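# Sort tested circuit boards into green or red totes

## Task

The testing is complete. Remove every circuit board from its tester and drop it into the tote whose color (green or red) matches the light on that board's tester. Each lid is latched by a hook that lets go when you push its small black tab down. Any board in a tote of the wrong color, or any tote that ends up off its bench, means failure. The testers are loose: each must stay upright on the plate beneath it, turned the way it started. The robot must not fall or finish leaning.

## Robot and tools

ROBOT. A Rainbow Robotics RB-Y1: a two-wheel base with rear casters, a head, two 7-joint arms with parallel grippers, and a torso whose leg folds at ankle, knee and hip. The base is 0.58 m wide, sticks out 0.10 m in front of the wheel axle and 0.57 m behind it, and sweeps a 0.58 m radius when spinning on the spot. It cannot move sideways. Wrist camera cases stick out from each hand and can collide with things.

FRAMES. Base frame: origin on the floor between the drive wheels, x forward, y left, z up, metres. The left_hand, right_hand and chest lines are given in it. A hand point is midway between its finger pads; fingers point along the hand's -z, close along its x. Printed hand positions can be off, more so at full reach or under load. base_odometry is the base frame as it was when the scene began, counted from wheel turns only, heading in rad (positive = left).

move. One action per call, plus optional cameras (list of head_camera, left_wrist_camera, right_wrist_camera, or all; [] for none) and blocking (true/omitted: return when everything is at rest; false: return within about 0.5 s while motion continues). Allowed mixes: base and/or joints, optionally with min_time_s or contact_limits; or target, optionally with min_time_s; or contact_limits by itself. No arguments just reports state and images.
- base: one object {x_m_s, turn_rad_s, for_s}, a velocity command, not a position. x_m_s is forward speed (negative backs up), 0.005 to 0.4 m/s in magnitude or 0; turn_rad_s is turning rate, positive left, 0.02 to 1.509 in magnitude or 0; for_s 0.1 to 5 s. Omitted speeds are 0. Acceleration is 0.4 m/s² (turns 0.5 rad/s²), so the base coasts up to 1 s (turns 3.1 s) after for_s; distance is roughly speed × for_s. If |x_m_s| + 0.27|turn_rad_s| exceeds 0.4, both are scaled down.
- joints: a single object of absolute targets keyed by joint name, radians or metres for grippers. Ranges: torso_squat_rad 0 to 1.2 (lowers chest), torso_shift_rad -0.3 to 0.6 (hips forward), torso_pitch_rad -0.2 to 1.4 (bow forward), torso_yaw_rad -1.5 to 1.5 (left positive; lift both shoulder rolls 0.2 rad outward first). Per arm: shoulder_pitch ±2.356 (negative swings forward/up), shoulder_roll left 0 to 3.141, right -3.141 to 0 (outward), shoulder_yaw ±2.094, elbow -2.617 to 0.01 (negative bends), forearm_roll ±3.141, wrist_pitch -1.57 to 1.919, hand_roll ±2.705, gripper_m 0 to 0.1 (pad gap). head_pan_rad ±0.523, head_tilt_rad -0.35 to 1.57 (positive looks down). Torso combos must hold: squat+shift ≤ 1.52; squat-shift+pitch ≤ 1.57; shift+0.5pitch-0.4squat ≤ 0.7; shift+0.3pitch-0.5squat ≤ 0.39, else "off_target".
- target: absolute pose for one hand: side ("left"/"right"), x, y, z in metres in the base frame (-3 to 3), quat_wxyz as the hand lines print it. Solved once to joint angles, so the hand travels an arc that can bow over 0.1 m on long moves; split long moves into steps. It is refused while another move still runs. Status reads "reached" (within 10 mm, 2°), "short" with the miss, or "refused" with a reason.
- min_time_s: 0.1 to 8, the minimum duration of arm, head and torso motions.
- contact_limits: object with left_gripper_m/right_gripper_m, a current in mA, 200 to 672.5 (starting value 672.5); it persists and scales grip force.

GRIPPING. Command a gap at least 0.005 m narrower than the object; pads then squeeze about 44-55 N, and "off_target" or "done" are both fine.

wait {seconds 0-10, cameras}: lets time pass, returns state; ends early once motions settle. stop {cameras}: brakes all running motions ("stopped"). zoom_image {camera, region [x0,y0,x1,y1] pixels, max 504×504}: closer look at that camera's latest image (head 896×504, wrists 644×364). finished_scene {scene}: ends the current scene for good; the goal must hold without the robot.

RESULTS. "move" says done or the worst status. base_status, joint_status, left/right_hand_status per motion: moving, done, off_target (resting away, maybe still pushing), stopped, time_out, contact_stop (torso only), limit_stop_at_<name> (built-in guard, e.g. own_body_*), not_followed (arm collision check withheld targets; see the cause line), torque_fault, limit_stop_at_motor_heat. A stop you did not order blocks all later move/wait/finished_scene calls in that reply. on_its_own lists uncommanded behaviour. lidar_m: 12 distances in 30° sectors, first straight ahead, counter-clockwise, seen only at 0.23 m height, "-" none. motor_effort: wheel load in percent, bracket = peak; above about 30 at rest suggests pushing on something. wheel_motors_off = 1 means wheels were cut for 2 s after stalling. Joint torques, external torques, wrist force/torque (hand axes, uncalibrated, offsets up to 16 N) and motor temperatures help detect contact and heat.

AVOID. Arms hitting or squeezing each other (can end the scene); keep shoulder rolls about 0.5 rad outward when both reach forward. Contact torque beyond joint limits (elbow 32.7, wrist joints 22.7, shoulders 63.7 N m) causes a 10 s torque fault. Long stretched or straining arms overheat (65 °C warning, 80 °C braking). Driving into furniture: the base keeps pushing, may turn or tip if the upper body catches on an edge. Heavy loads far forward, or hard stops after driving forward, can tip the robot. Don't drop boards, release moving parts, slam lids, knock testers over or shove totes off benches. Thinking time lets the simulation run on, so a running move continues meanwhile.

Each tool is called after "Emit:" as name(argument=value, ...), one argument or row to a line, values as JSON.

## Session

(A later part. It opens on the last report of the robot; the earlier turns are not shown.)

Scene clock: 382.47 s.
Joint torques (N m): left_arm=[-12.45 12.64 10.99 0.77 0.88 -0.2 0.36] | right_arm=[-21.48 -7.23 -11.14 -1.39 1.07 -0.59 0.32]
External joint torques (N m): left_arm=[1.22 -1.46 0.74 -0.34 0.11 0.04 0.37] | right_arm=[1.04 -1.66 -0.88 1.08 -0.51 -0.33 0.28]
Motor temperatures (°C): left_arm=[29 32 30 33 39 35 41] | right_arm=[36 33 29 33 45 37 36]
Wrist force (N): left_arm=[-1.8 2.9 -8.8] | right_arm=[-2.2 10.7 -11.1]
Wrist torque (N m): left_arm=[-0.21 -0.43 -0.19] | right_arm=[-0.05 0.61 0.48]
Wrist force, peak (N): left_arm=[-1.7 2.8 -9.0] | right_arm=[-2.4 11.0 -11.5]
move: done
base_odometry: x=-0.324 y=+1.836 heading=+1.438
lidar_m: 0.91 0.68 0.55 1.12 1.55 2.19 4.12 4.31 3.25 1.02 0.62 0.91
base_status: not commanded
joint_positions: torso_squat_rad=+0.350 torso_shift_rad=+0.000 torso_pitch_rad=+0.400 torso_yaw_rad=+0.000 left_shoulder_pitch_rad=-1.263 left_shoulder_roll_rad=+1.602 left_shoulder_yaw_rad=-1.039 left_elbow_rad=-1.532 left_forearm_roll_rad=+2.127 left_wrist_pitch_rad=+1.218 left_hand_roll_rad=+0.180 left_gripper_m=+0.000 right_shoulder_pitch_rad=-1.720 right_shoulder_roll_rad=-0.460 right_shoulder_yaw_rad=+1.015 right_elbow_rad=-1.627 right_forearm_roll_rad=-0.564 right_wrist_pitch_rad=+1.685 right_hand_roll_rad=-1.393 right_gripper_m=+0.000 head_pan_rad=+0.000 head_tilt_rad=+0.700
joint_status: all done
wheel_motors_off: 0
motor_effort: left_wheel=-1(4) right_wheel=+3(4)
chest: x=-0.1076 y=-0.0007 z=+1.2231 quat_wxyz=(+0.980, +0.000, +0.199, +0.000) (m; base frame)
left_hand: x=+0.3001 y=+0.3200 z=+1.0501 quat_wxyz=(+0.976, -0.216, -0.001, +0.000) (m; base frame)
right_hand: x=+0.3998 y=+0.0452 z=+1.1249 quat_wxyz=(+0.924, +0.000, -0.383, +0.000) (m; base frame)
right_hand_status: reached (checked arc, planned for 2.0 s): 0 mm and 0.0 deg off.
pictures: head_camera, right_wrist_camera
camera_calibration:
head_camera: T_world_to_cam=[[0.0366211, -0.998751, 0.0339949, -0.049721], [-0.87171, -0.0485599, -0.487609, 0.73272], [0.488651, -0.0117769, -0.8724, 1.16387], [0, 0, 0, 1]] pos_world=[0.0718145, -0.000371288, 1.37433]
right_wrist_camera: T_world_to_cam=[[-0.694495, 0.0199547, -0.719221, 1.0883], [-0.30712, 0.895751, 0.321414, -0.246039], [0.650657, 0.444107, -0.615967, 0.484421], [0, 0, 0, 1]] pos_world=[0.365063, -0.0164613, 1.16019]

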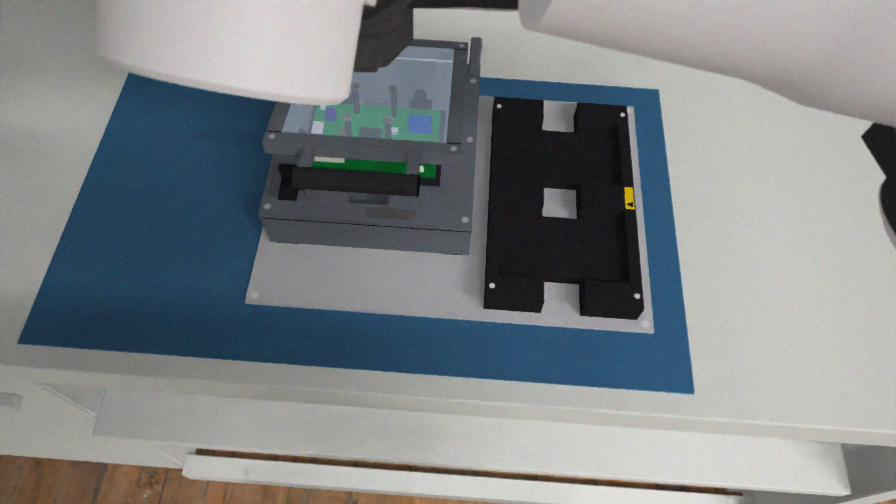

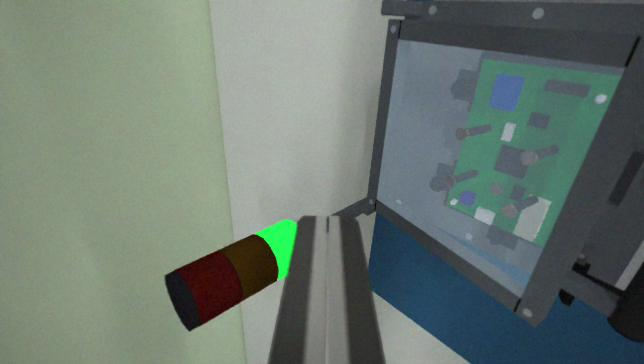

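Emit:
move(
  target={"side":"right","x":0.25,"y":0.045,"z":1.05,"quat_wxyz":[0.924,0,-0.383,0]},
  cameras=[],
)

Emit:
move(
  target={"side":"right","x":0.25,"y":0.045,"z":0.94,"quat_wxyz":[0.924,0,-0.383,0]},
  cameras=[],
)

Emit:
move(
  target={"side":"right","x":0.328,"y":0.045,"z":0.94,"quat_wxyz":[0.924,0,-0.383,0]},
  min_time_s=1,
  cameras=["head_camera","right_wrist_camera"],
)

Emit:
move(
  target={"side":"right","x":0.34,"y":0.045,"z":0.995,"quat_wxyz":[0.924,0,-0.383,0]},
  min_time_s=1.5,
  cameras=["right_wrist_camera"],
)

Scene clock: 402.60 s.
Joint torques (N m): left_arm=[-12.44 12.54 10.71 0.99 0.88 -0.24 0.34] | right_arm=[-16.68 -2.43 -9.36 -1.67 1.21 0.38 0.46]
External joint torques (N m): left_arm=[1.23 -1.56 0.45 -0.13 0.12 0 0.35] | right_arm=[0.89 1.18 0.51 0.56 -0.19 -0.2 0.42]
Motor temperatures (°C): left_arm=[29 32 30 33 38 35 41] | right_arm=[36 34 29 33 45 37 36]
Wrist force (N): left_arm=[-1.6 2.8 -8.7] | right_arm=[-2.0 10.4 -11.5]
Wrist torque (N m): left_arm=[-0.20 -0.41 -0.20] | right_arm=[-0.03 0.63 0.47]
Wrist force, peak (N): left_arm=[-1.7 2.5 -9.2] | right_arm=[-3.1 10.3 -12.5]
move: done
base_odometry: x=-0.324 y=+1.836 heading=+1.438
lidar_m: 0.90 0.67 0.56 1.11 1.54 2.19 4.11 4.31 3.25 1.02 0.62 0.90
base_status: not commanded
joint_positions: torso_squat_rad=+0.350 torso_shift_rad=+0.000 torso_pitch_rad=+0.400 torso_yaw_rad=+0.000 left_shoulder_pitch_rad=-1.263 left_shoulder_roll_rad=+1.602 left_shoulder_yaw_rad=-1.039 left_elbow_rad=-1.532 left_forearm_roll_rad=+2.127 left_wrist_pitch_rad=+1.218 left_hand_roll_rad=+0.180 left_gripper_m=+0.000 right_shoulder_pitch_rad=-1.725 right_shoulder_roll_rad=-0.408 right_shoulder_yaw_rad=+1.388 right_elbow_rad=-2.083 right_forearm_roll_rad=-0.580 right_wrist_pitch_rad=+1.919 right_hand_roll_rad=-1.980 right_gripper_m=+0.000 head_pan_rad=+0.000 head_tilt_rad=+0.700
joint_status: all done
wheel_motors_off: 0
motor_effort: left_wheel=-2(4) right_wheel=+3(4)
chest: x=-0.1076 y=-0.0007 z=+1.2231 quat_wxyz=(+0.980, +0.000, +0.199, +0.000) (m; base frame)
left_hand: x=+0.3001 y=+0.3200 z=+1.0501 quat_wxyz=(+0.976, -0.216, -0.001, +0.000) (m; base frame)
right_hand: x=+0.2502 y=+0.0448 z=+1.0501 quat_wxyz=(+0.924, +0.001, -0.383, +0.000) (m; base frame)
right_hand_status: reached (checked arc, planned for 0.8 s): 0 mm and 0.1 deg off.
pictures: none
No camera images: "cameras" was empty.

Scene clock: 403.53 s.
Joint torques (N m): left_arm=[-12.63 12.52 10.6 1.04 0.84 -0.21 0.38] | right_arm=[-16.17 -0.55 -9.33 -2.58 1.19 0.78 -0.06]
External joint torques (N m): left_arm=[1.04 -1.58 0.34 -0.08 0.07 0.03 0.39] | right_arm=[0.81 1.4 -0.18 0.81 -0.22 0.09 -0.1]
Motor temperatures (°C): left_arm=[29 32 30 33 38 35 41] | right_arm=[36 34 29 33 45 37 36]
Wrist force (N): left_arm=[-1.5 2.9 -8.7] | right_arm=[-2.4 10.6 -11.3]
Wrist torque (N m): left_arm=[-0.21 -0.39 -0.19] | right_arm=[-0.05 0.58 0.48]
Wrist force, peak (N): left_arm=[-1.7 2.9 -9.0] | right_arm=[-3.7 11.5 -11.5]
move: done
base_odometry: x=-0.324 y=+1.836 heading=+1.438
lidar_m: 0.91 0.68 0.56 1.12 1.54 2.19 4.12 4.30 3.25 1.01 0.61 0.90
base_status: not commanded
joint_positions: torso_squat_rad=+0.350 torso_shift_rad=+0.000 torso_pitch_rad=+0.400 torso_yaw_rad=+0.000 left_shoulder_pitch_rad=-1.263 left_shoulder_roll_rad=+1.602 left_shoulder_yaw_rad=-1.039 left_elbow_rad=-1.532 left_forearm_roll_rad=+2.127 left_wrist_pitch_rad=+1.218 left_hand_roll_rad=+0.180 left_gripper_m=+0.000 right_shoulder_pitch_rad=-1.572 right_shoulder_roll_rad=-0.332 right_shoulder_yaw_rad=+1.632 right_elbow_rad=-1.870 right_forearm_roll_rad=-0.358 right_wrist_pitch_rad=+1.717 right_hand_roll_rad=-2.064 right_gripper_m=+0.000 head_pan_rad=+0.000 head_tilt_rad=+0.700
joint_status: all done
wheel_motors_off: 0
motor_effort: left_wheel=-2(5) right_wheel=+3(4)
chest: x=-0.1076 y=-0.0007 z=+1.2231 quat_wxyz=(+0.980, +0.000, +0.199, +0.000) (m; base frame)
left_hand: x=+0.3001 y=+0.3199 z=+1.0501 quat_wxyz=(+0.976, -0.216, -0.001, +0.000) (m; base frame)
right_hand: x=+0.2497 y=+0.0444 z=+0.9406 quat_wxyz=(+0.924, +0.000, -0.383, +0.000) (m; base frame)
right_hand_status: reached (checked arc, planned for 0.6 s): 1 mm and 0.0 deg off.
pictures: none
No camera images: "cameras" was empty.

Scene clock: 404.87 s.
Joint torques (N m): left_arm=[-12.66 12.56 10.77 1.02 0.81 -0.21 0.47] | right_arm=[-19.43 -5.89 -10.12 -0.46 1.7 0.49 0.34]
External joint torques (N m): left_arm=[1.01 -1.54 0.52 -0.1 0.04 0.03 0.48] | right_arm=[0.31 -2.45 -0.52 1.93 0.2 0 0.3]
Motor temperatures (°C): left_arm=[29 32 30 33 38 35 41] | right_arm=[36 34 29 33 45 37 36]
Wrist force (N): left_arm=[-1.7 2.8 -8.9] | right_arm=[-3.1 10.7 -6.5]
Wrist torque (N m): left_arm=[-0.20 -0.42 -0.20] | right_arm=[-0.15 0.61 0.45]
Wrist force, peak (N): left_arm=[-1.8 2.6 -9.2] | right_arm=[-14.0 8.9 -0.6]
move: done
base_odometry: x=-0.324 y=+1.836 heading=+1.438
lidar_m: 0.91 0.68 0.56 1.12 1.55 2.18 4.12 4.31 3.25 1.02 0.62 0.91
base_status: not commanded
joint_positions: torso_squat_rad=+0.350 torso_shift_rad=+0.000 torso_pitch_rad=+0.400 torso_yaw_rad=+0.000 left_shoulder_pitch_rad=-1.263 left_shoulder_roll_rad=+1.602 left_shoulder_yaw_rad=-1.039 left_elbow_rad=-1.532 left_forearm_roll_rad=+2.127 left_wrist_pitch_rad=+1.218 left_hand_roll_rad=+0.180 left_gripper_m=+0.000 right_shoulder_pitch_rad=-1.606 right_shoulder_roll_rad=-0.383 right_shoulder_yaw_rad=+1.569 right_elbow_rad=-1.645 right_forearm_roll_rad=-0.398 right_wrist_pitch_rad=+1.479 right_hand_roll_rad=-1.909 right_gripper_m=+0.000 head_pan_rad=+0.000 head_tilt_rad=+0.700
joint_status: all done
wheel_motors_off: 0
motor_effort: left_wheel=-2(4) right_wheel=+4(4)
chest: x=-0.1076 y=-0.0007 z=+1.2231 quat_wxyz=(+0.980, +0.000, +0.199, +0.000) (m; base frame)
left_hand: x=+0.3000 y=+0.3199 z=+1.0502 quat_wxyz=(+0.976, -0.216, -0.001, +0.000) (m; base frame)
right_hand: x=+0.3274 y=+0.0453 z=+0.9400 quat_wxyz=(+0.924, +0.000, -0.383, +0.000) (m; base frame)
right_hand_status: reached (checked arc, planned for 1.0 s): 1 mm and 0.1 deg off.
pictures: head_camera, right_wrist_camera
camera_calibration:
head_camera: T_world_to_cam=[[0.0365921, -0.998753, 0.0339752, -0.0497128], [-0.871679, -0.0485257, -0.487669, 0.73275], [0.488709, -0.0117706, -0.872367, 1.16387], [0, 0, 0, 1]] pos_world=[0.0717481, -0.000394093, 1.37435]
right_wrist_camera: T_world_to_cam=[[-0.694858, 0.0198756, -0.718872, 0.904816], [-0.307386, 0.895493, 0.321877, -0.209275], [0.650142, 0.444631, -0.616132, 0.417824], [0, 0, 0, 1]] pos_world=[0.292745, -0.0163564, 0.975242]

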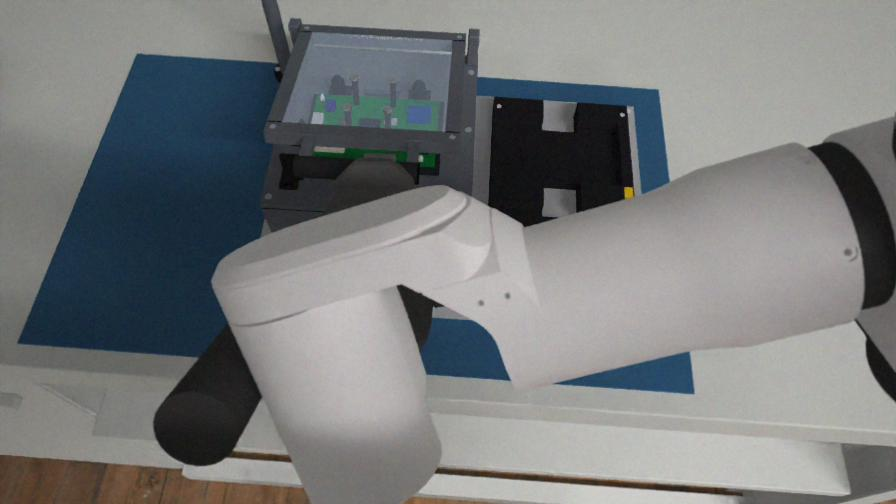

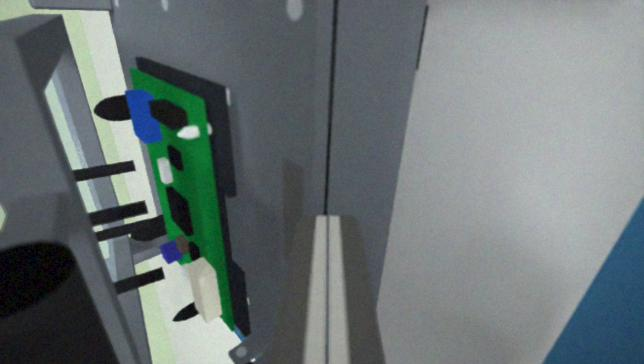

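Scene clock: 406.70 s.
Joint torques (N m): left_arm=[-12.55 12.84 10.89 1 0.87 -0.14 0.46] | right_arm=[-21.48 -8 -11.66 -1.05 1.94 1.22 0.5]
External joint torques (N m): left_arm=[1.12 -1.26 0.63 -0.11 0.1 0.1 0.46] | right_arm=[-1.05 -3.48 -1.43 0.85 0.4 0.82 0.46]
Motor temperatures (°C): left_arm=[29 32 30 33 38 35 41] | right_arm=[36 34 29 33 45 37 36]
Wrist force (N): left_arm=[-1.7 2.9 -8.8] | right_arm=[-6.8 11.9 -10.8]
Wrist torque (N m): left_arm=[-0.22 -0.42 -0.20] | right_arm=[-0.06 0.57 0.45]
Wrist force, peak (N): left_arm=[-1.9 2.8 -9.1] | right_arm=[-6.7 12.5 -11.3]
move: done
base_odometry: x=-0.324 y=+1.836 heading=+1.438
lidar_m: 0.90 0.69 0.56 1.11 1.55 2.18 4.12 4.30 3.24 1.02 0.62 0.90
base_status: not commanded
joint_positions: torso_squat_rad=+0.350 torso_shift_rad=+0.000 torso_pitch_rad=+0.400 torso_yaw_rad=+0.000 left_shoulder_pitch_rad=-1.263 left_shoulder_roll_rad=+1.602 left_shoulder_yaw_rad=-1.039 left_elbow_rad=-1.532 left_forearm_roll_rad=+2.127 left_wrist_pitch_rad=+1.218 left_hand_roll_rad=+0.180 left_gripper_m=+0.000 right_shoulder_pitch_rad=-1.692 right_shoulder_roll_rad=-0.446 right_shoulder_yaw_rad=+1.475 right_elbow_rad=-1.729 right_forearm_roll_rad=-0.503 right_wrist_pitch_rad=+1.541 right_hand_roll_rad=-1.839 right_gripper_m=+0.000 head_pan_rad=+0.000 head_tilt_rad=+0.700
joint_status: all done
wheel_motors_off: 0
motor_effort: left_wheel=-2(3) right_wheel=+4(5)
chest: x=-0.1076 y=-0.0007 z=+1.2231 quat_wxyz=(+0.980, +0.000, +0.199, +0.000) (m; base frame)
left_hand: x=+0.3000 y=+0.3199 z=+1.0502 quat_wxyz=(+0.976, -0.216, -0.001, +0.000) (m; base frame)
right_hand: x=+0.3396 y=+0.0455 z=+0.9944 quat_wxyz=(+0.924, +0.000, -0.383, +0.001) (m; base frame)
right_hand_status: reached (checked arc, planned for 1.5 s): 1 mm and 0.1 deg off.
pictures: right_wrist_camera
camera_calibration:
right_wrist_camera: T_world_to_cam=[[-0.6951, 0.0193718, -0.718652, 0.952289], [-0.307451, 0.895601, 0.321517, -0.22282], [0.649853, 0.444437, -0.616577, 0.443963], [0, 0, 0, 1]] pos_world=[0.304919, -0.016203, 1.02974]

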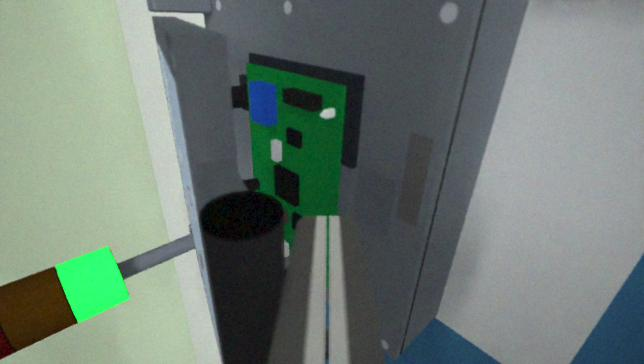

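Emit:
move(
  target={"side":"right","x":0.37,"y":0.045,"z":1.045,"quat_wxyz":[0.924,0,-0.383,0]},
  min_time_s=1.5,
  cameras=[],
)

Emit:
move(
  target={"side":"right","x":0.42,"y":0.045,"z":1.095,"quat_wxyz":[0.924,0,-0.383,0]},
  min_time_s=1.5,
  cameras=["head_camera"],
)

Scene clock: 432.30 s.
Joint torques (N m): left_arm=[-12.59 12.7 10.7 1.07 0.93 -0.18 0.44] | right_arm=[-22.59 -8.72 -12 0.81 1.89 0.21 0.44]
External joint torques (N m): left_arm=[1.08 -1.4 0.44 -0.05 0.17 0.05 0.45] | right_arm=[-1 -3.05 -1.35 1.93 0.31 -0.02 0.4]
Motor temperatures (°C): left_arm=[29 32 30 33 38 35 41] | right_arm=[36 34 29 32 45 37 36]
Wrist force (N): left_arm=[-1.9 2.9 -8.8] | right_arm=[-6.3 11.2 -10.3]
Wrist torque (N m): left_arm=[-0.21 -0.45 -0.21] | right_arm=[-0.04 0.55 0.45]
Wrist force, peak (N): left_arm=[-2.0 2.8 -9.1] | right_arm=[-6.8 12.4 -11.0]
move: done
base_odometry: x=-0.324 y=+1.836 heading=+1.438
lidar_m: 0.91 0.69 0.55 1.12 1.55 2.18 4.11 4.30 3.25 1.02 0.61 0.91
base_status: not commanded
joint_positions: torso_squat_rad=+0.350 torso_shift_rad=+0.000 torso_pitch_rad=+0.400 torso_yaw_rad=+0.000 left_shoulder_pitch_rad=-1.263 left_shoulder_roll_rad=+1.602 left_shoulder_yaw_rad=-1.039 left_elbow_rad=-1.532 left_forearm_roll_rad=+2.127 left_wrist_pitch_rad=+1.218 left_hand_roll_rad=+0.180 left_gripper_m=+0.000 right_shoulder_pitch_rad=-1.778 right_shoulder_roll_rad=-0.497 right_shoulder_yaw_rad=+1.382 right_elbow_rad=-1.698 right_forearm_roll_rad=-0.611 right_wrist_pitch_rad=+1.529 right_hand_roll_rad=-1.728 right_gripper_m=+0.000 head_pan_rad=+0.000 head_tilt_rad=+0.700
joint_status: all done
wheel_motors_off: 0
motor_effort: left_wheel=-2(4) right_wheel=+3(5)
chest: x=-0.1076 y=-0.0007 z=+1.2231 quat_wxyz=(+0.980, +0.000, +0.199, +0.000) (m; base frame)
left_hand: x=+0.3000 y=+0.3199 z=+1.0502 quat_wxyz=(+0.976, -0.216, -0.001, +0.000) (m; base frame)
right_hand: x=+0.3694 y=+0.0453 z=+1.0446 quat_wxyz=(+0.924, +0.000, -0.383, +0.000) (m; base frame)
right_hand_status: reached (checked arc, planned for 1.5 s): 1 mm and 0.1 deg off.
pictures: none
No camera images: "cameras" was empty.

Scene clock: 434.13 s.
Joint torques (N m): left_arm=[-12.75 12.93 10.64 0.98 0.87 -0.2 0.53] | right_arm=[-24.06 -9.18 -12.2 1.12 2.05 -0.48 0.3]
External joint torques (N m): left_arm=[0.92 -1.17 0.39 -0.14 0.1 0.04 0.53] | right_arm=[-0.76 -2.29 -1.54 1.53 0.45 -0.44 0.26]
Motor temperatures (°C): left_arm=[29 32 30 33 38 35 41] | right_arm=[36 34 29 32 45 37 36]
Wrist force (N): left_arm=[-1.8 2.7 -8.7] | right_arm=[-5.8 10.7 -11.2]
Wrist torque (N m): left_arm=[-0.19 -0.44 -0.19] | right_arm=[-0.05 0.68 0.47]
Wrist force, peak (N): left_arm=[-1.5 3.0 -8.9] | right_arm=[-6.7 11.7 -11.4]
move: done
base_odometry: x=-0.324 y=+1.836 heading=+1.438
lidar_m: 0.90 0.68 0.56 1.12 1.55 2.18 4.11 4.31 3.24 1.02 0.61 0.90
base_status: not commanded
joint_positions: torso_squat_rad=+0.350 torso_shift_rad=+0.000 torso_pitch_rad=+0.400 torso_yaw_rad=+0.000 left_shoulder_pitch_rad=-1.263 left_shoulder_roll_rad=+1.602 left_shoulder_yaw_rad=-1.039 left_elbow_rad=-1.532 left_forearm_roll_rad=+2.127 left_wrist_pitch_rad=+1.218 left_hand_roll_rad=+0.180 left_gripper_m=+0.000 right_shoulder_pitch_rad=-1.864 right_shoulder_roll_rad=-0.519 right_shoulder_yaw_rad=+1.295 right_elbow_rad=-1.531 right_forearm_roll_rad=-0.716 right_wrist_pitch_rad=+1.454 right_hand_roll_rad=-1.548 right_gripper_m=+0.000 head_pan_rad=+0.000 head_tilt_rad=+0.700
joint_status: all done
wheel_motors_off: 0
motor_effort: left_wheel=-1(3) right_wheel=+1(4)
chest: x=-0.1076 y=-0.0007 z=+1.2231 quat_wxyz=(+0.980, +0.000, +0.199, +0.000) (m; base frame)
left_hand: x=+0.3000 y=+0.3199 z=+1.0502 quat_wxyz=(+0.976, -0.216, -0.001, +0.000) (m; base frame)
right_hand: x=+0.4190 y=+0.0449 z=+1.0948 quat_wxyz=(+0.924, +0.001, -0.384, +0.000) (m; base frame)
right_hand_status: reached (checked arc, planned for 1.5 s): 1 mm and 0.2 deg off.
pictures: head_camera
camera_calibration:
head_camera: T_world_to_cam=[[0.036593, -0.998753, 0.0339742, -0.0497122], [-0.871691, -0.0485258, -0.487647, 0.732738], [0.488687, -0.0117706, -0.87238, 1.16387], [0, 0, 0, 1]] pos_world=[0.0717723, -0.000394064, 1.37434]

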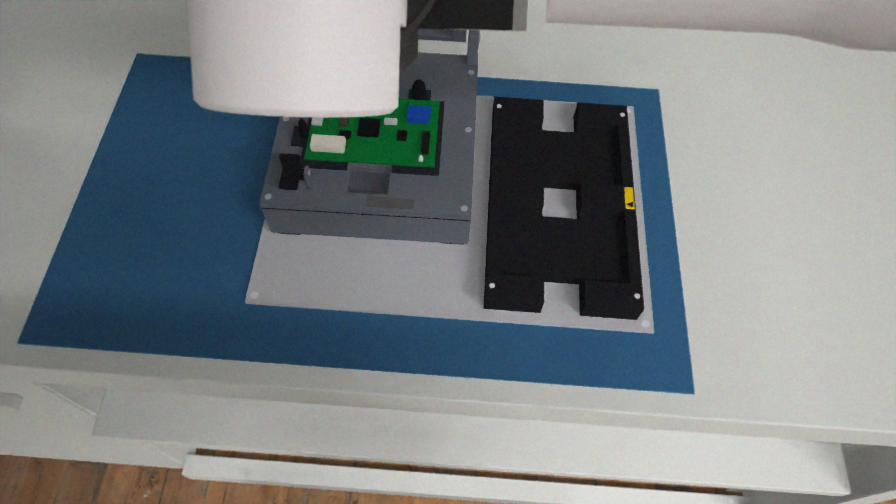

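Emit:
move(
  target={"side":"right","x":0.48,"y":0.045,"z":1.122,"quat_wxyz":[0.924,0,-0.383,0]},
  min_time_s=1.5,
  cameras=[],
)

Emit:
move(
  target={"side":"right","x":0.55,"y":0.045,"z":1.12,"quat_wxyz":[0.924,0,-0.383,0]},
  min_time_s=1.5,
  cameras=["head_camera","right_wrist_camera"],
)

Scene clock: 441.53 s.
Joint torques (N m): left_arm=[-12.52 12.7 10.71 1.11 0.84 -0.12 0.4] | right_arm=[-24.38 -6 -10.24 0.72 1.27 -0.62 0.22]
External joint torques (N m): left_arm=[1.15 -1.4 0.45 0 0.07 0.12 0.4] | right_arm=[1 1.93 -0.8 1.04 -0.26 -0.26 0.18]
Motor temperatures (°C): left_arm=[29 32 30 33 38 35 41] | right_arm=[37 34 29 32 45 37 36]
Wrist force (N): left_arm=[-1.7 2.5 -8.6] | right_arm=[-2.2 10.8 -11.2]
Wrist torque (N m): left_arm=[-0.16 -0.43 -0.20] | right_arm=[-0.07 0.59 0.49]
Wrist force, peak (N): left_arm=[-1.8 2.7 -9.1] | right_arm=[-5.5 11.0 -11.2]
move: done
base_odometry: x=-0.324 y=+1.836 heading=+1.438
lidar_m: 0.91 0.68 0.56 1.11 1.55 2.19 4.12 4.30 3.25 1.02 0.62 0.90
base_status: not commanded
joint_positions: torso_squat_rad=+0.350 torso_shift_rad=+0.000 torso_pitch_rad=+0.400 torso_yaw_rad=+0.000 left_shoulder_pitch_rad=-1.263 left_shoulder_roll_rad=+1.602 left_shoulder_yaw_rad=-1.039 left_elbow_rad=-1.532 left_forearm_roll_rad=+2.127 left_wrist_pitch_rad=+1.218 left_hand_roll_rad=+0.180 left_gripper_m=+0.000 right_shoulder_pitch_rad=-1.922 right_shoulder_roll_rad=-0.453 right_shoulder_yaw_rad=+1.237 right_elbow_rad=-1.197 right_forearm_roll_rad=-0.780 right_wrist_pitch_rad=+1.318 right_hand_roll_rad=-1.319 right_gripper_m=+0.000 head_pan_rad=+0.000 head_tilt_rad=+0.700
joint_status: all done
wheel_motors_off: 0
motor_effort: left_wheel=-3(4) right_wheel=+5(5)
chest: x=-0.1076 y=-0.0007 z=+1.2231 quat_wxyz=(+0.980, +0.000, +0.199, +0.000) (m; base frame)
left_hand: x=+0.3000 y=+0.3199 z=+1.0502 quat_wxyz=(+0.976, -0.216, -0.001, +0.000) (m; base frame)
right_hand: x=+0.4800 y=+0.0447 z=+1.1221 quat_wxyz=(+0.924, +0.000, -0.383, +0.000) (m; base frame)
right_hand_status: reached (checked arc, planned for 1.5 s): 0 mm and 0.0 deg off.
pictures: none
No camera images: "cameras" was empty.

Scene clock: 443.47 s.
Joint torques (N m): left_arm=[-12.51 12.84 10.96 1.12 0.87 -0.28 0.34] | right_arm=[-23.45 -8.1 -4.13 0.17 0.97 -0.92 0.11]
External joint torques (N m): left_arm=[1.16 -1.26 0.7 0 0.1 -0.04 0.34] | right_arm=[3.85 1.03 -0.54 1.26 -0.23 0.02 0.07]
Motor temperatures (°C): left_arm=[29 32 30 33 38 35 41] | right_arm=[37 34 29 32 45 37 36]
Wrist force (N): left_arm=[-1.6 2.6 -8.7] | right_arm=[-3.0 11.8 -3.7]
Wrist torque (N m): left_arm=[-0.18 -0.41 -0.20] | right_arm=[-0.03 0.65 0.47]
Wrist force, peak (N): left_arm=[-1.8 2.9 -9.1] | right_arm=[-1.0 15.1 -6.6]
move: done
base_odometry: x=-0.324 y=+1.836 heading=+1.438
lidar_m: 0.90 0.68 0.56 1.11 1.55 2.18 4.11 4.30 3.25 1.02 0.62 0.89
base_status: not commanded
joint_positions: torso_squat_rad=+0.350 torso_shift_rad=+0.000 torso_pitch_rad=+0.400 torso_yaw_rad=+0.000 left_shoulder_pitch_rad=-1.263 left_shoulder_roll_rad=+1.602 left_shoulder_yaw_rad=-1.039 left_elbow_rad=-1.532 left_forearm_roll_rad=+2.127 left_wrist_pitch_rad=+1.218 left_hand_roll_rad=+0.180 left_gripper_m=+0.000 right_shoulder_pitch_rad=-2.001 right_shoulder_roll_rad=-0.171 right_shoulder_yaw_rad=+1.156 right_elbow_rad=-0.434 right_forearm_roll_rad=-0.862 right_wrist_pitch_rad=+1.016 right_hand_roll_rad=-0.919 right_gripper_m=+0.000 head_pan_rad=+0.000 head_tilt_rad=+0.700
joint_status: all done
wheel_motors_off: 0
motor_effort: left_wheel=-1(4) right_wheel=+4(5)
chest: x=-0.1078 y=-0.0007 z=+1.2231 quat_wxyz=(+0.980, +0.000, +0.198, +0.000) (m; base frame)
left_hand: x=+0.2999 y=+0.3199 z=+1.0503 quat_wxyz=(+0.976, -0.216, -0.001, +0.000) (m; base frame)
right_hand: x=+0.5495 y=+0.0448 z=+1.1205 quat_wxyz=(+0.923, +0.001, -0.385, +0.001) (m; base frame)
right_hand_status: reached (checked arc, planned for 1.5 s): 1 mm and 0.4 deg off.
pictures: head_camera, right_wrist_camera
camera_calibration:
head_camera: T_world_to_cam=[[0.0365753, -0.998753, 0.033985, -0.0497254], [-0.87156, -0.0485187, -0.487883, 0.732918], [0.488923, -0.0117756, -0.872247, 1.16383], [0, 0, 0, 1]] pos_world=[0.0715762, -0.000398346, 1.37442]
right_wrist_camera: T_world_to_cam=[[-0.690746, 0.0204611, -0.722808, 1.19103], [-0.310246, 0.894532, 0.321806, -0.196959], [0.65316, 0.446535, -0.611547, 0.378004], [0, 0, 0, 1]] pos_world=[0.514693, -0.016975, 1.15543]

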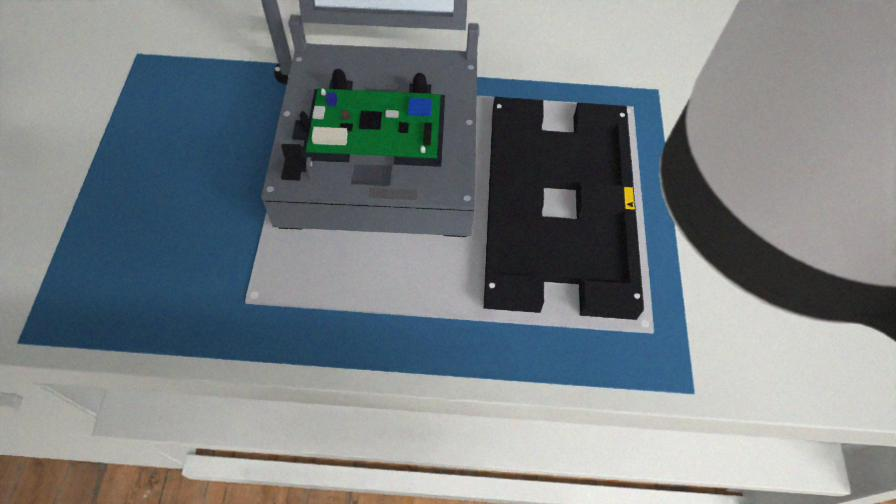

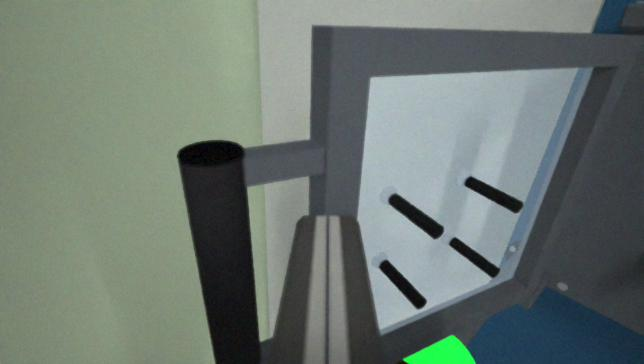

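Emit:
move(
  target={"side":"right","x":0.565,"y":0.045,"z":1.11,"quat_wxyz":[0.924,0,-0.383,0]},
  min_time_s=1,
  cameras=[],
)

Emit:
move(
  target={"side":"right","x":0.49,"y":0.03,"z":1.13,"quat_wxyz":[0.924,0,-0.383,0]},
  min_time_s=1.5,
  cameras=["head_camera","right_wrist_camera"],
)

Scene clock: 452.63 s.
Joint torques (N m): left_arm=[-12.72 12.64 10.82 1.09 0.83 -0.2 0.39] | right_arm=[-16.2 -1.18 -3.9 -1.76 -1.3 -0.28 0.31]
External joint torques (N m): left_arm=[0.96 -1.45 0.56 -0.04 0.06 0.04 0.4] | right_arm=[11.2 7.89 -1.84 -0.47 -2.35 0.8 0.27]
Motor temperatures (°C): left_arm=[29 32 30 33 38 35 41] | right_arm=[37 34 29 32 45 37 36]
Wrist force (N): left_arm=[-1.7 2.7 -8.9] | right_arm=[8.2 5.7 1.9]
Wrist torque (N m): left_arm=[-0.20 -0.42 -0.19] | right_arm=[-0.23 0.24 0.44]
Wrist force, peak (N): left_arm=[-1.8 2.7 -9.1] | right_arm=[1.2 18.3 -1.5]
move: short
base_odometry: x=-0.324 y=+1.836 heading=+1.438
lidar_m: 0.89 0.68 0.56 1.12 1.54 2.18 4.12 4.30 3.24 1.02 0.62 0.90
base_status: not commanded
joint_positions: torso_squat_rad=+0.350 torso_shift_rad=+0.000 torso_pitch_rad=+0.399 torso_yaw_rad=+0.000 left_shoulder_pitch_rad=-1.263 left_shoulder_roll_rad=+1.602 left_shoulder_yaw_rad=-1.039 left_elbow_rad=-1.532 left_forearm_roll_rad=+2.127 left_wrist_pitch_rad=+1.218 left_hand_roll_rad=+0.180 left_gripper_m=+0.000 right_shoulder_pitch_rad=-1.994 right_shoulder_roll_rad=-0.109 right_shoulder_yaw_rad=+1.139 right_elbow_rad=-0.267 right_forearm_roll_rad=-0.868 right_wrist_pitch_rad=+0.861 right_hand_roll_rad=-0.842 right_gripper_m=+0.000 head_pan_rad=+0.000 head_tilt_rad=+0.700
joint_status: all done
wheel_motors_off: 0
motor_effort: left_wheel=-1(3) right_wheel=+3(5)
chest: x=-0.1079 y=-0.0009 z=+1.2231 quat_wxyz=(+0.980, +0.001, +0.198, +0.000) (m; base frame)
left_hand: x=+0.2999 y=+0.3198 z=+1.0505 quat_wxyz=(+0.976, -0.216, -0.001, +0.000) (m; base frame)
right_hand: x=+0.5650 y=+0.0437 z=+1.1124 quat_wxyz=(+0.912, +0.020, -0.409, +0.008) (m; base frame)
right_hand_status: short (checked arc, as near as the solve gets, planned for 1.0 s): 3 mm and 4.0 deg off. The place is met; only the turn is off.
pictures: none
No camera images: "cameras" was empty.

Scene clock: 454.63 s.
Joint torques (N m): left_arm=[-12.79 12.74 10.79 1.07 0.99 -0.21 0.38] | right_arm=[-22.69 -7.56 -8.32 -1.01 1.34 -0.65 -0.02]
External joint torques (N m): left_arm=[0.88 -1.36 0.54 -0.05 0.22 0.03 0.38] | right_arm=[2.92 0.36 1.09 -0.19 -0.17 -0.2 -0.06]
Motor temperatures (°C): left_arm=[29 32 30 33 38 35 41] | right_arm=[37 34 29 32 45 36 36]
Wrist force (N): left_arm=[-1.7 2.7 -8.6] | right_arm=[-2.1 10.8 -11.4]
Wrist torque (N m): left_arm=[-0.19 -0.42 -0.19] | right_arm=[-0.07 0.63 0.48]
Wrist force, peak (N): left_arm=[-1.7 2.8 -9.1] | right_arm=[15.5 15.5 4.5]
move: done
base_odometry: x=-0.324 y=+1.836 heading=+1.438
lidar_m: 0.90 0.68 0.56 1.12 1.54 2.18 4.12 4.30 3.24 1.02 0.61 0.90
base_status: not commanded
joint_positions: torso_squat_rad=+0.350 torso_shift_rad=+0.000 torso_pitch_rad=+0.400 torso_yaw_rad=+0.000 left_shoulder_pitch_rad=-1.262 left_shoulder_roll_rad=+1.602 left_shoulder_yaw_rad=-1.039 left_elbow_rad=-1.532 left_forearm_roll_rad=+2.127 left_wrist_pitch_rad=+1.218 left_hand_roll_rad=+0.180 left_gripper_m=+0.000 right_shoulder_pitch_rad=-1.895 right_shoulder_roll_rad=-0.479 right_shoulder_yaw_rad=+1.174 right_elbow_rad=-1.190 right_forearm_roll_rad=-0.763 right_wrist_pitch_rad=+1.326 right_hand_roll_rad=-1.251 right_gripper_m=+0.000 head_pan_rad=+0.000 head_tilt_rad=+0.700
joint_status: all done
wheel_motors_off: 0
motor_effort: left_wheel=-1(4) right_wheel=+4(7)
chest: x=-0.1077 y=-0.0008 z=+1.2231 quat_wxyz=(+0.980, +0.000, +0.199, +0.000) (m; base frame)
left_hand: x=+0.3000 y=+0.3199 z=+1.0502 quat_wxyz=(+0.976, -0.216, -0.001, +0.000) (m; base frame)
right_hand: x=+0.4900 y=+0.0303 z=+1.1300 quat_wxyz=(+0.924, +0.000, -0.382, +0.000) (m; base frame)
right_hand_status: reached (checked arc, planned for 1.5 s): 0 mm and 0.1 deg off.
pictures: head_camera, right_wrist_camera
camera_calibration:
head_camera: T_world_to_cam=[[0.0365905, -0.998753, 0.0339659, -0.0497086], [-0.871645, -0.0485206, -0.487731, 0.732824], [0.488771, -0.0117599, -0.872333, 1.16384], [0, 0, 0, 1]] pos_world=[0.0717297, -0.000402816, 1.37437]
right_wrist_camera: T_world_to_cam=[[-0.69626, 0.0196289, -0.717521, 1.15379], [-0.306344, 0.895888, 0.321775, -0.207463], [0.649134, 0.443847, -0.617758, 0.438262], [0, 0, 0, 1]] pos_world=[0.455295, -0.0313054, 1.16537]

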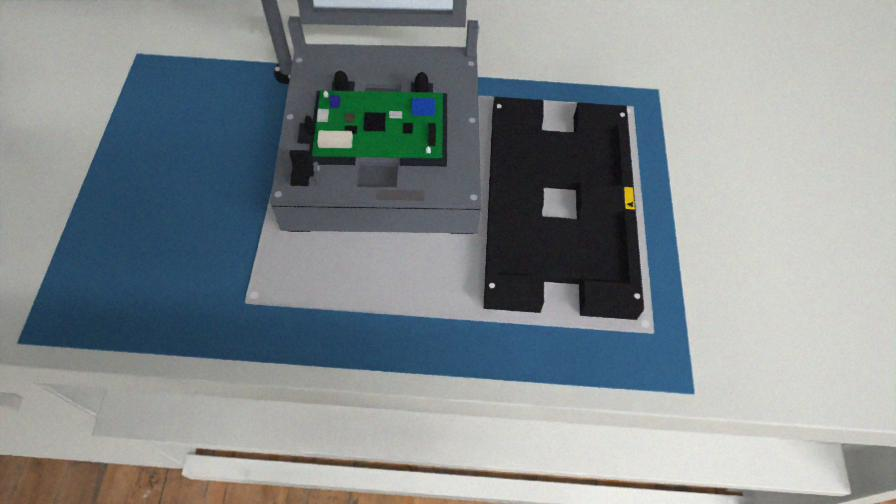

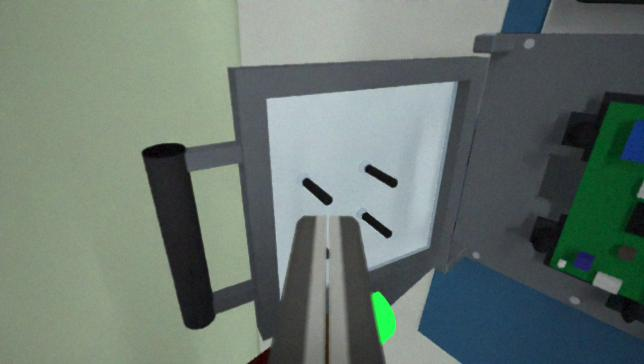

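Emit:
move(
  target={"side":"right","x":0.32,"y":0.0,"z":1.16,"quat_wxyz":[0.924,0,-0.383,0]},
  min_time_s=1.2,
  cameras=[],
)

Emit:
move(
  joints={"right_gripper_m":0.1},
  cameras=["head_camera"],
)

Emit:
zoom_image(
  camera="head_camera",
  region=[240, 20, 520, 240],
)

Scene clock: 461.87 s.
Joint torques (N m): left_arm=[-12.81 12.77 10.59 1.12 0.94 -0.21 0.38] | right_arm=[-17.7 -6.39 -10.9 0.45 1.08 -0.13 0.29]
External joint torques (N m): left_arm=[0.86 -1.33 0.33 0 0.17 0.03 0.39] | right_arm=[1.81 -0.26 -0.38 0.07 -0.46 -0.37 0.25]
Motor temperatures (°C): left_arm=[29 32 30 33 38 35 41] | right_arm=[37 34 29 32 45 36 36]
Wrist force (N): left_arm=[-1.7 2.5 -8.7] | right_arm=[-2.1 10.4 -11.4]
Wrist torque (N m): left_arm=[-0.16 -0.44 -0.19] | right_arm=[-0.03 0.62 0.49]
Wrist force, peak (N): left_arm=[-1.5 2.9 -9.1] | right_arm=[-2.2 11.9 -11.3]
move: done
base_odometry: x=-0.324 y=+1.836 heading=+1.438
lidar_m: 0.90 0.68 0.56 1.11 1.54 2.17 4.11 4.30 3.25 1.03 0.62 0.91
base_status: not commanded
joint_positions: torso_squat_rad=+0.350 torso_shift_rad=+0.000 torso_pitch_rad=+0.400 torso_yaw_rad=+0.000 left_shoulder_pitch_rad=-1.262 left_shoulder_roll_rad=+1.602 left_shoulder_yaw_rad=-1.039 left_elbow_rad=-1.532 left_forearm_roll_rad=+2.127 left_wrist_pitch_rad=+1.218 left_hand_roll_rad=+0.180 left_gripper_m=+0.000 right_shoulder_pitch_rad=-1.901 right_shoulder_roll_rad=-0.711 right_shoulder_yaw_rad=+1.161 right_elbow_rad=-2.084 right_forearm_roll_rad=-0.861 right_wrist_pitch_rad=+1.810 right_hand_roll_rad=-1.737 right_gripper_m=+0.000 head_pan_rad=+0.000 head_tilt_rad=+0.700
joint_status: all done
wheel_motors_off: 0
motor_effort: left_wheel=-2(3) right_wheel=+2(5)
chest: x=-0.1076 y=-0.0008 z=+1.2231 quat_wxyz=(+0.980, +0.000, +0.199, +0.000) (m; base frame)
left_hand: x=+0.3000 y=+0.3199 z=+1.0502 quat_wxyz=(+0.976, -0.216, -0.001, +0.000) (m; base frame)
right_hand: x=+0.3201 y=+0.0001 z=+1.1601 quat_wxyz=(+0.924, +0.000, -0.383, +0.000) (m; base frame)
right_hand_status: reached (checked arc, planned for 1.2 s): 0 mm and 0.0 deg off.
pictures: none
No camera images: "cameras" was empty.

Scene clock: 463.57 s.
Joint torques (N m): left_arm=[-12.9 12.73 10.48 1.04 0.92 -0.29 0.38] | right_arm=[-17.46 -6.56 -10.97 0.4 1.11 -0.11 0.28]
External joint torques (N m): left_arm=[0.77 -1.37 0.22 -0.08 0.15 -0.05 0.38] | right_arm=[2.05 -0.43 -0.46 0.01 -0.43 -0.35 0.24]
Motor temperatures (°C): left_arm=[29 32 30 33 38 35 41] | right_arm=[37 34 29 32 45 36 36]
Wrist force (N): left_arm=[-1.6 2.5 -8.7] | right_arm=[-2.4 10.7 -11.4]
Wrist torque (N m): left_arm=[-0.16 -0.39 -0.20] | right_arm=[-0.05 0.59 0.50]
Wrist force, peak (N): left_arm=[-1.7 2.5 -9.1] | right_arm=[-2.4 10.9 -11.4]
move: done
base_odometry: x=-0.324 y=+1.836 heading=+1.438
lidar_m: 0.90 0.68 0.56 1.12 1.55 2.19 4.11 4.30 3.25 1.02 0.62 0.90
base_status: not commanded
joint_positions: torso_squat_rad=+0.350 torso_shift_rad=+0.000 torso_pitch_rad=+0.400 torso_yaw_rad=+0.000 left_shoulder_pitch_rad=-1.262 left_shoulder_roll_rad=+1.602 left_shoulder_yaw_rad=-1.039 left_elbow_rad=-1.532 left_forearm_roll_rad=+2.127 left_wrist_pitch_rad=+1.218 left_hand_roll_rad=+0.180 left_gripper_m=+0.000 right_shoulder_pitch_rad=-1.901 right_shoulder_roll_rad=-0.711 right_shoulder_yaw_rad=+1.161 right_elbow_rad=-2.084 right_forearm_roll_rad=-0.861 right_wrist_pitch_rad=+1.810 right_hand_roll_rad=-1.737 right_gripper_m=+0.099 head_pan_rad=+0.000 head_tilt_rad=+0.700
joint_status: all done
wheel_motors_off: 0
motor_effort: left_wheel=-3(4) right_wheel=+3(5)
chest: x=-0.1076 y=-0.0007 z=+1.2231 quat_wxyz=(+0.980, +0.000, +0.199, +0.000) (m; base frame)
left_hand: x=+0.3000 y=+0.3199 z=+1.0502 quat_wxyz=(+0.976, -0.216, -0.001, +0.000) (m; base frame)
right_hand: x=+0.3201 y=+0.0001 z=+1.1601 quat_wxyz=(+0.924, +0.000, -0.383, +0.000) (m; base frame)
pictures: head_camera
camera_calibration:
head_camera: T_world_to_cam=[[0.0365904, -0.998753, 0.0339749, -0.049717], [-0.871676, -0.0485242, -0.487674, 0.732777], [0.488714, -0.0117709, -0.872364, 1.16385], [0, 0, 0, 1]] pos_world=[0.0717712, -0.000397941, 1.37435]

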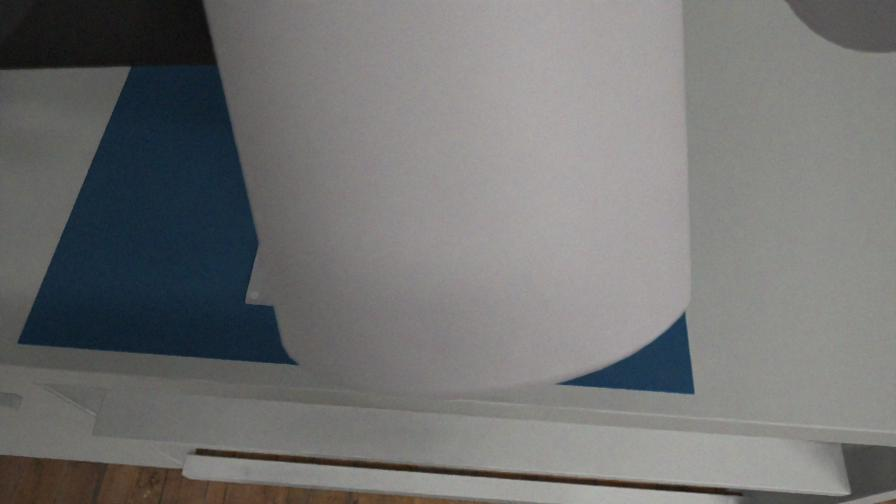

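Scaled by 1.800 from the camera's 896x504 image, which has a finer 1280x720 frame.

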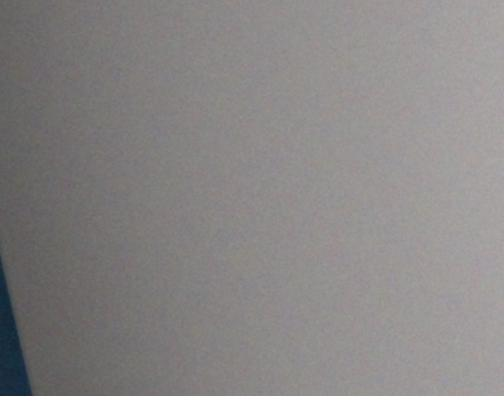

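Emit:
move(
  target={"side":"right","x":0.40,"y":0.04,"z":1.13,"quat_wxyz":[1,0,0,0]},
  min_time_s=1.5,
  cameras=[],
)

Emit:
move(
  target={"side":"right","x":0.468,"y":0.05,"z":1.06,"quat_wxyz":[1,0,0,0]},
  min_time_s=1.5,
  cameras=["head_camera","right_wrist_camera"],
)

Scene clock: 483.17 s.
Joint torques (N m): left_arm=[-12.94 13.08 10.61 1.14 0.89 -0.23 0.45] | right_arm=[-23.83 -9.11 -3.26 -0.87 0.19 -0.23 -0.33]
External joint torques (N m): left_arm=[0.73 -1.02 0.35 0.02 0.12 0.01 0.45] | right_arm=[2.08 0.79 -0.83 1.09 -0.07 -0.11 -0.34]
Motor temperatures (°C): left_arm=[29 32 30 33 38 35 41] | right_arm=[37 34 29 32 45 36 36]
Wrist force (N): left_arm=[-1.7 2.5 -8.9] | right_arm=[2.0 10.8 -13.3]
Wrist torque (N m): left_arm=[-0.17 -0.44 -0.20] | right_arm=[-0.04 0.84 0.52]
Wrist force, peak (N): left_arm=[-1.6 2.9 -9.1] | right_arm=[1.6 12.1 -13.0]
move: short
base_odometry: x=-0.324 y=+1.836 heading=+1.438
lidar_m: 0.91 0.68 0.56 1.12 1.54 2.20 4.11 4.30 3.26 1.02 0.62 0.90
base_status: not commanded
joint_positions: torso_squat_rad=+0.350 torso_shift_rad=+0.000 torso_pitch_rad=+0.400 torso_yaw_rad=+0.000 left_shoulder_pitch_rad=-1.262 left_shoulder_roll_rad=+1.602 left_shoulder_yaw_rad=-1.039 left_elbow_rad=-1.532 left_forearm_roll_rad=+2.127 left_wrist_pitch_rad=+1.218 left_hand_roll_rad=+0.180 left_gripper_m=+0.000 right_shoulder_pitch_rad=-2.156 right_shoulder_roll_rad=-0.157 right_shoulder_yaw_rad=+1.000 right_elbow_rad=-0.267 right_forearm_roll_rad=-1.371 right_wrist_pitch_rad=+1.671 right_hand_roll_rad=-0.637 right_gripper_m=+0.099 head_pan_rad=+0.000 head_tilt_rad=+0.700
joint_status: all done
wheel_motors_off: 0
motor_effort: left_wheel=-2(4) right_wheel=+2(5)
chest: x=-0.1076 y=-0.0007 z=+1.2231 quat_wxyz=(+0.980, +0.000, +0.199, +0.000) (m; base frame)
left_hand: x=+0.3001 y=+0.3199 z=+1.0501 quat_wxyz=(+0.976, -0.216, -0.001, +0.000) (m; base frame)
right_hand: x=+0.3996 y=+0.0397 z=+1.1300 quat_wxyz=(+1.000, +0.011, -0.021, +0.000) (m; base frame)
right_hand_status: short (checked arc, as near as the solve gets, planned for 2.2 s): 1 mm and 2.7 deg off. The place is met; only the turn is off.
pictures: none
No camera images: "cameras" was empty.

Scene clock: 485.00 s.
Joint torques (N m): left_arm=[-13.12 12.94 10.56 1.07 0.85 -0.22 0.43] | right_arm=[-23.63 -6.63 -1.58 -1.23 0.28 -0.94 0.32]
External joint torques (N m): left_arm=[0.55 -1.16 0.31 -0.05 0.08 0.02 0.44] | right_arm=[3.23 2.28 0.93 0.94 -0.06 -0.28 0.3]
Motor temperatures (°C): left_arm=[29 32 30 33 38 35 41] | right_arm=[37 34 29 32 45 36 36]
Wrist force (N): left_arm=[-1.7 2.7 -8.7] | right_arm=[0.2 9.6 -12.7]
Wrist torque (N m): left_arm=[-0.19 -0.43 -0.19] | right_arm=[0.03 0.71 0.50]
Wrist force, peak (N): left_arm=[-1.9 2.9 -8.8] | right_arm=[1.8 11.1 -13.1]
move: short
base_odometry: x=-0.324 y=+1.836 heading=+1.438
lidar_m: 0.91 0.69 0.56 1.10 1.55 2.18 4.11 4.31 3.25 1.02 0.62 0.90
base_status: not commanded
joint_positions: torso_squat_rad=+0.350 torso_shift_rad=+0.000 torso_pitch_rad=+0.400 torso_yaw_rad=+0.000 left_shoulder_pitch_rad=-1.262 left_shoulder_roll_rad=+1.602 left_shoulder_yaw_rad=-1.039 left_elbow_rad=-1.532 left_forearm_roll_rad=+2.127 left_wrist_pitch_rad=+1.218 left_hand_roll_rad=+0.180 left_gripper_m=+0.000 right_shoulder_pitch_rad=-1.997 right_shoulder_roll_rad=-0.145 right_shoulder_yaw_rad=+1.036 right_elbow_rad=-0.267 right_forearm_roll_rad=-1.298 right_wrist_pitch_rad=+1.254 right_hand_roll_rad=-0.604 right_gripper_m=+0.099 head_pan_rad=+0.000 head_tilt_rad=+0.700
joint_status: all done
wheel_motors_off: 0
motor_effort: left_wheel=-2(4) right_wheel=+4(4)
chest: x=-0.1076 y=-0.0008 z=+1.2231 quat_wxyz=(+0.980, +0.000, +0.199, +0.000) (m; base frame)
left_hand: x=+0.3001 y=+0.3199 z=+1.0501 quat_wxyz=(+0.976, -0.216, -0.001, +0.000) (m; base frame)
right_hand: x=+0.4675 y=+0.0496 z=+1.0605 quat_wxyz=(+0.987, +0.071, -0.142, +0.000) (m; base frame)
right_hand_status: short (checked arc, as near as the solve gets, planned for 1.5 s): 1 mm and 18.3 deg off. The place is met; only the turn is off.
pictures: head_camera, right_wrist_camera
camera_calibration:
head_camera: T_world_to_cam=[[0.0366009, -0.998753, 0.0339648, -0.0497065], [-0.871691, -0.048528, -0.487647, 0.732755], [0.488687, -0.0117586, -0.87238, 1.16386], [0, 0, 0, 1]] pos_world=[0.071793, -0.000400063, 1.37434]
right_wrist_camera: T_world_to_cam=[[-0.954943, 0.0428499, -0.293681, 0.758255], [-0.132088, 0.82476, 0.54984, -0.529019], [0.265777, 0.563857, -0.781938, 0.748693], [0, 0, 0, 1]] pos_world=[0.455227, -0.0183342, 1.09899]

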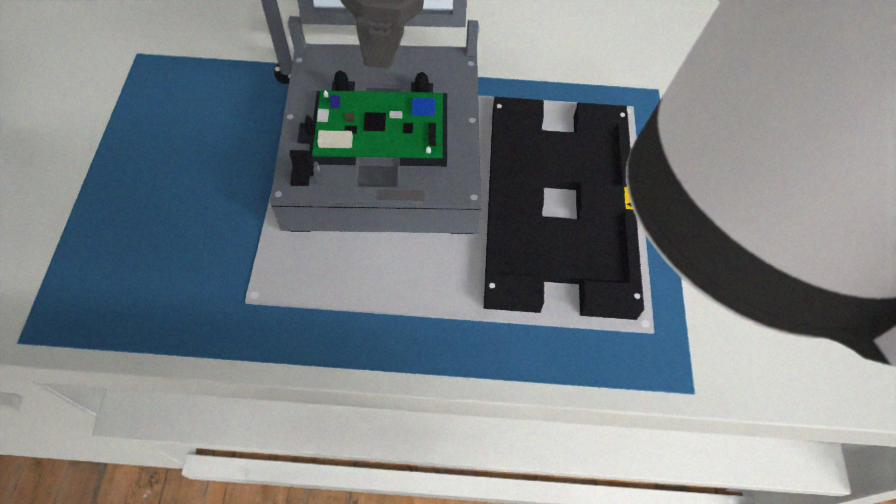

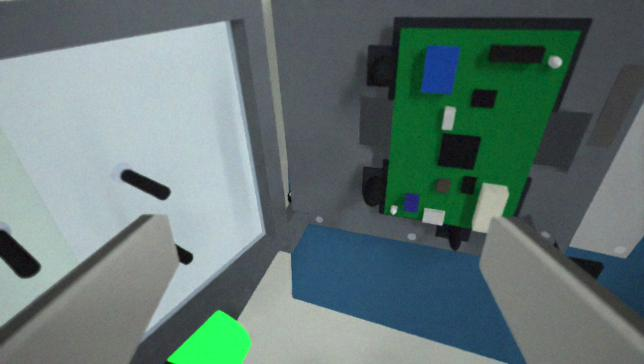

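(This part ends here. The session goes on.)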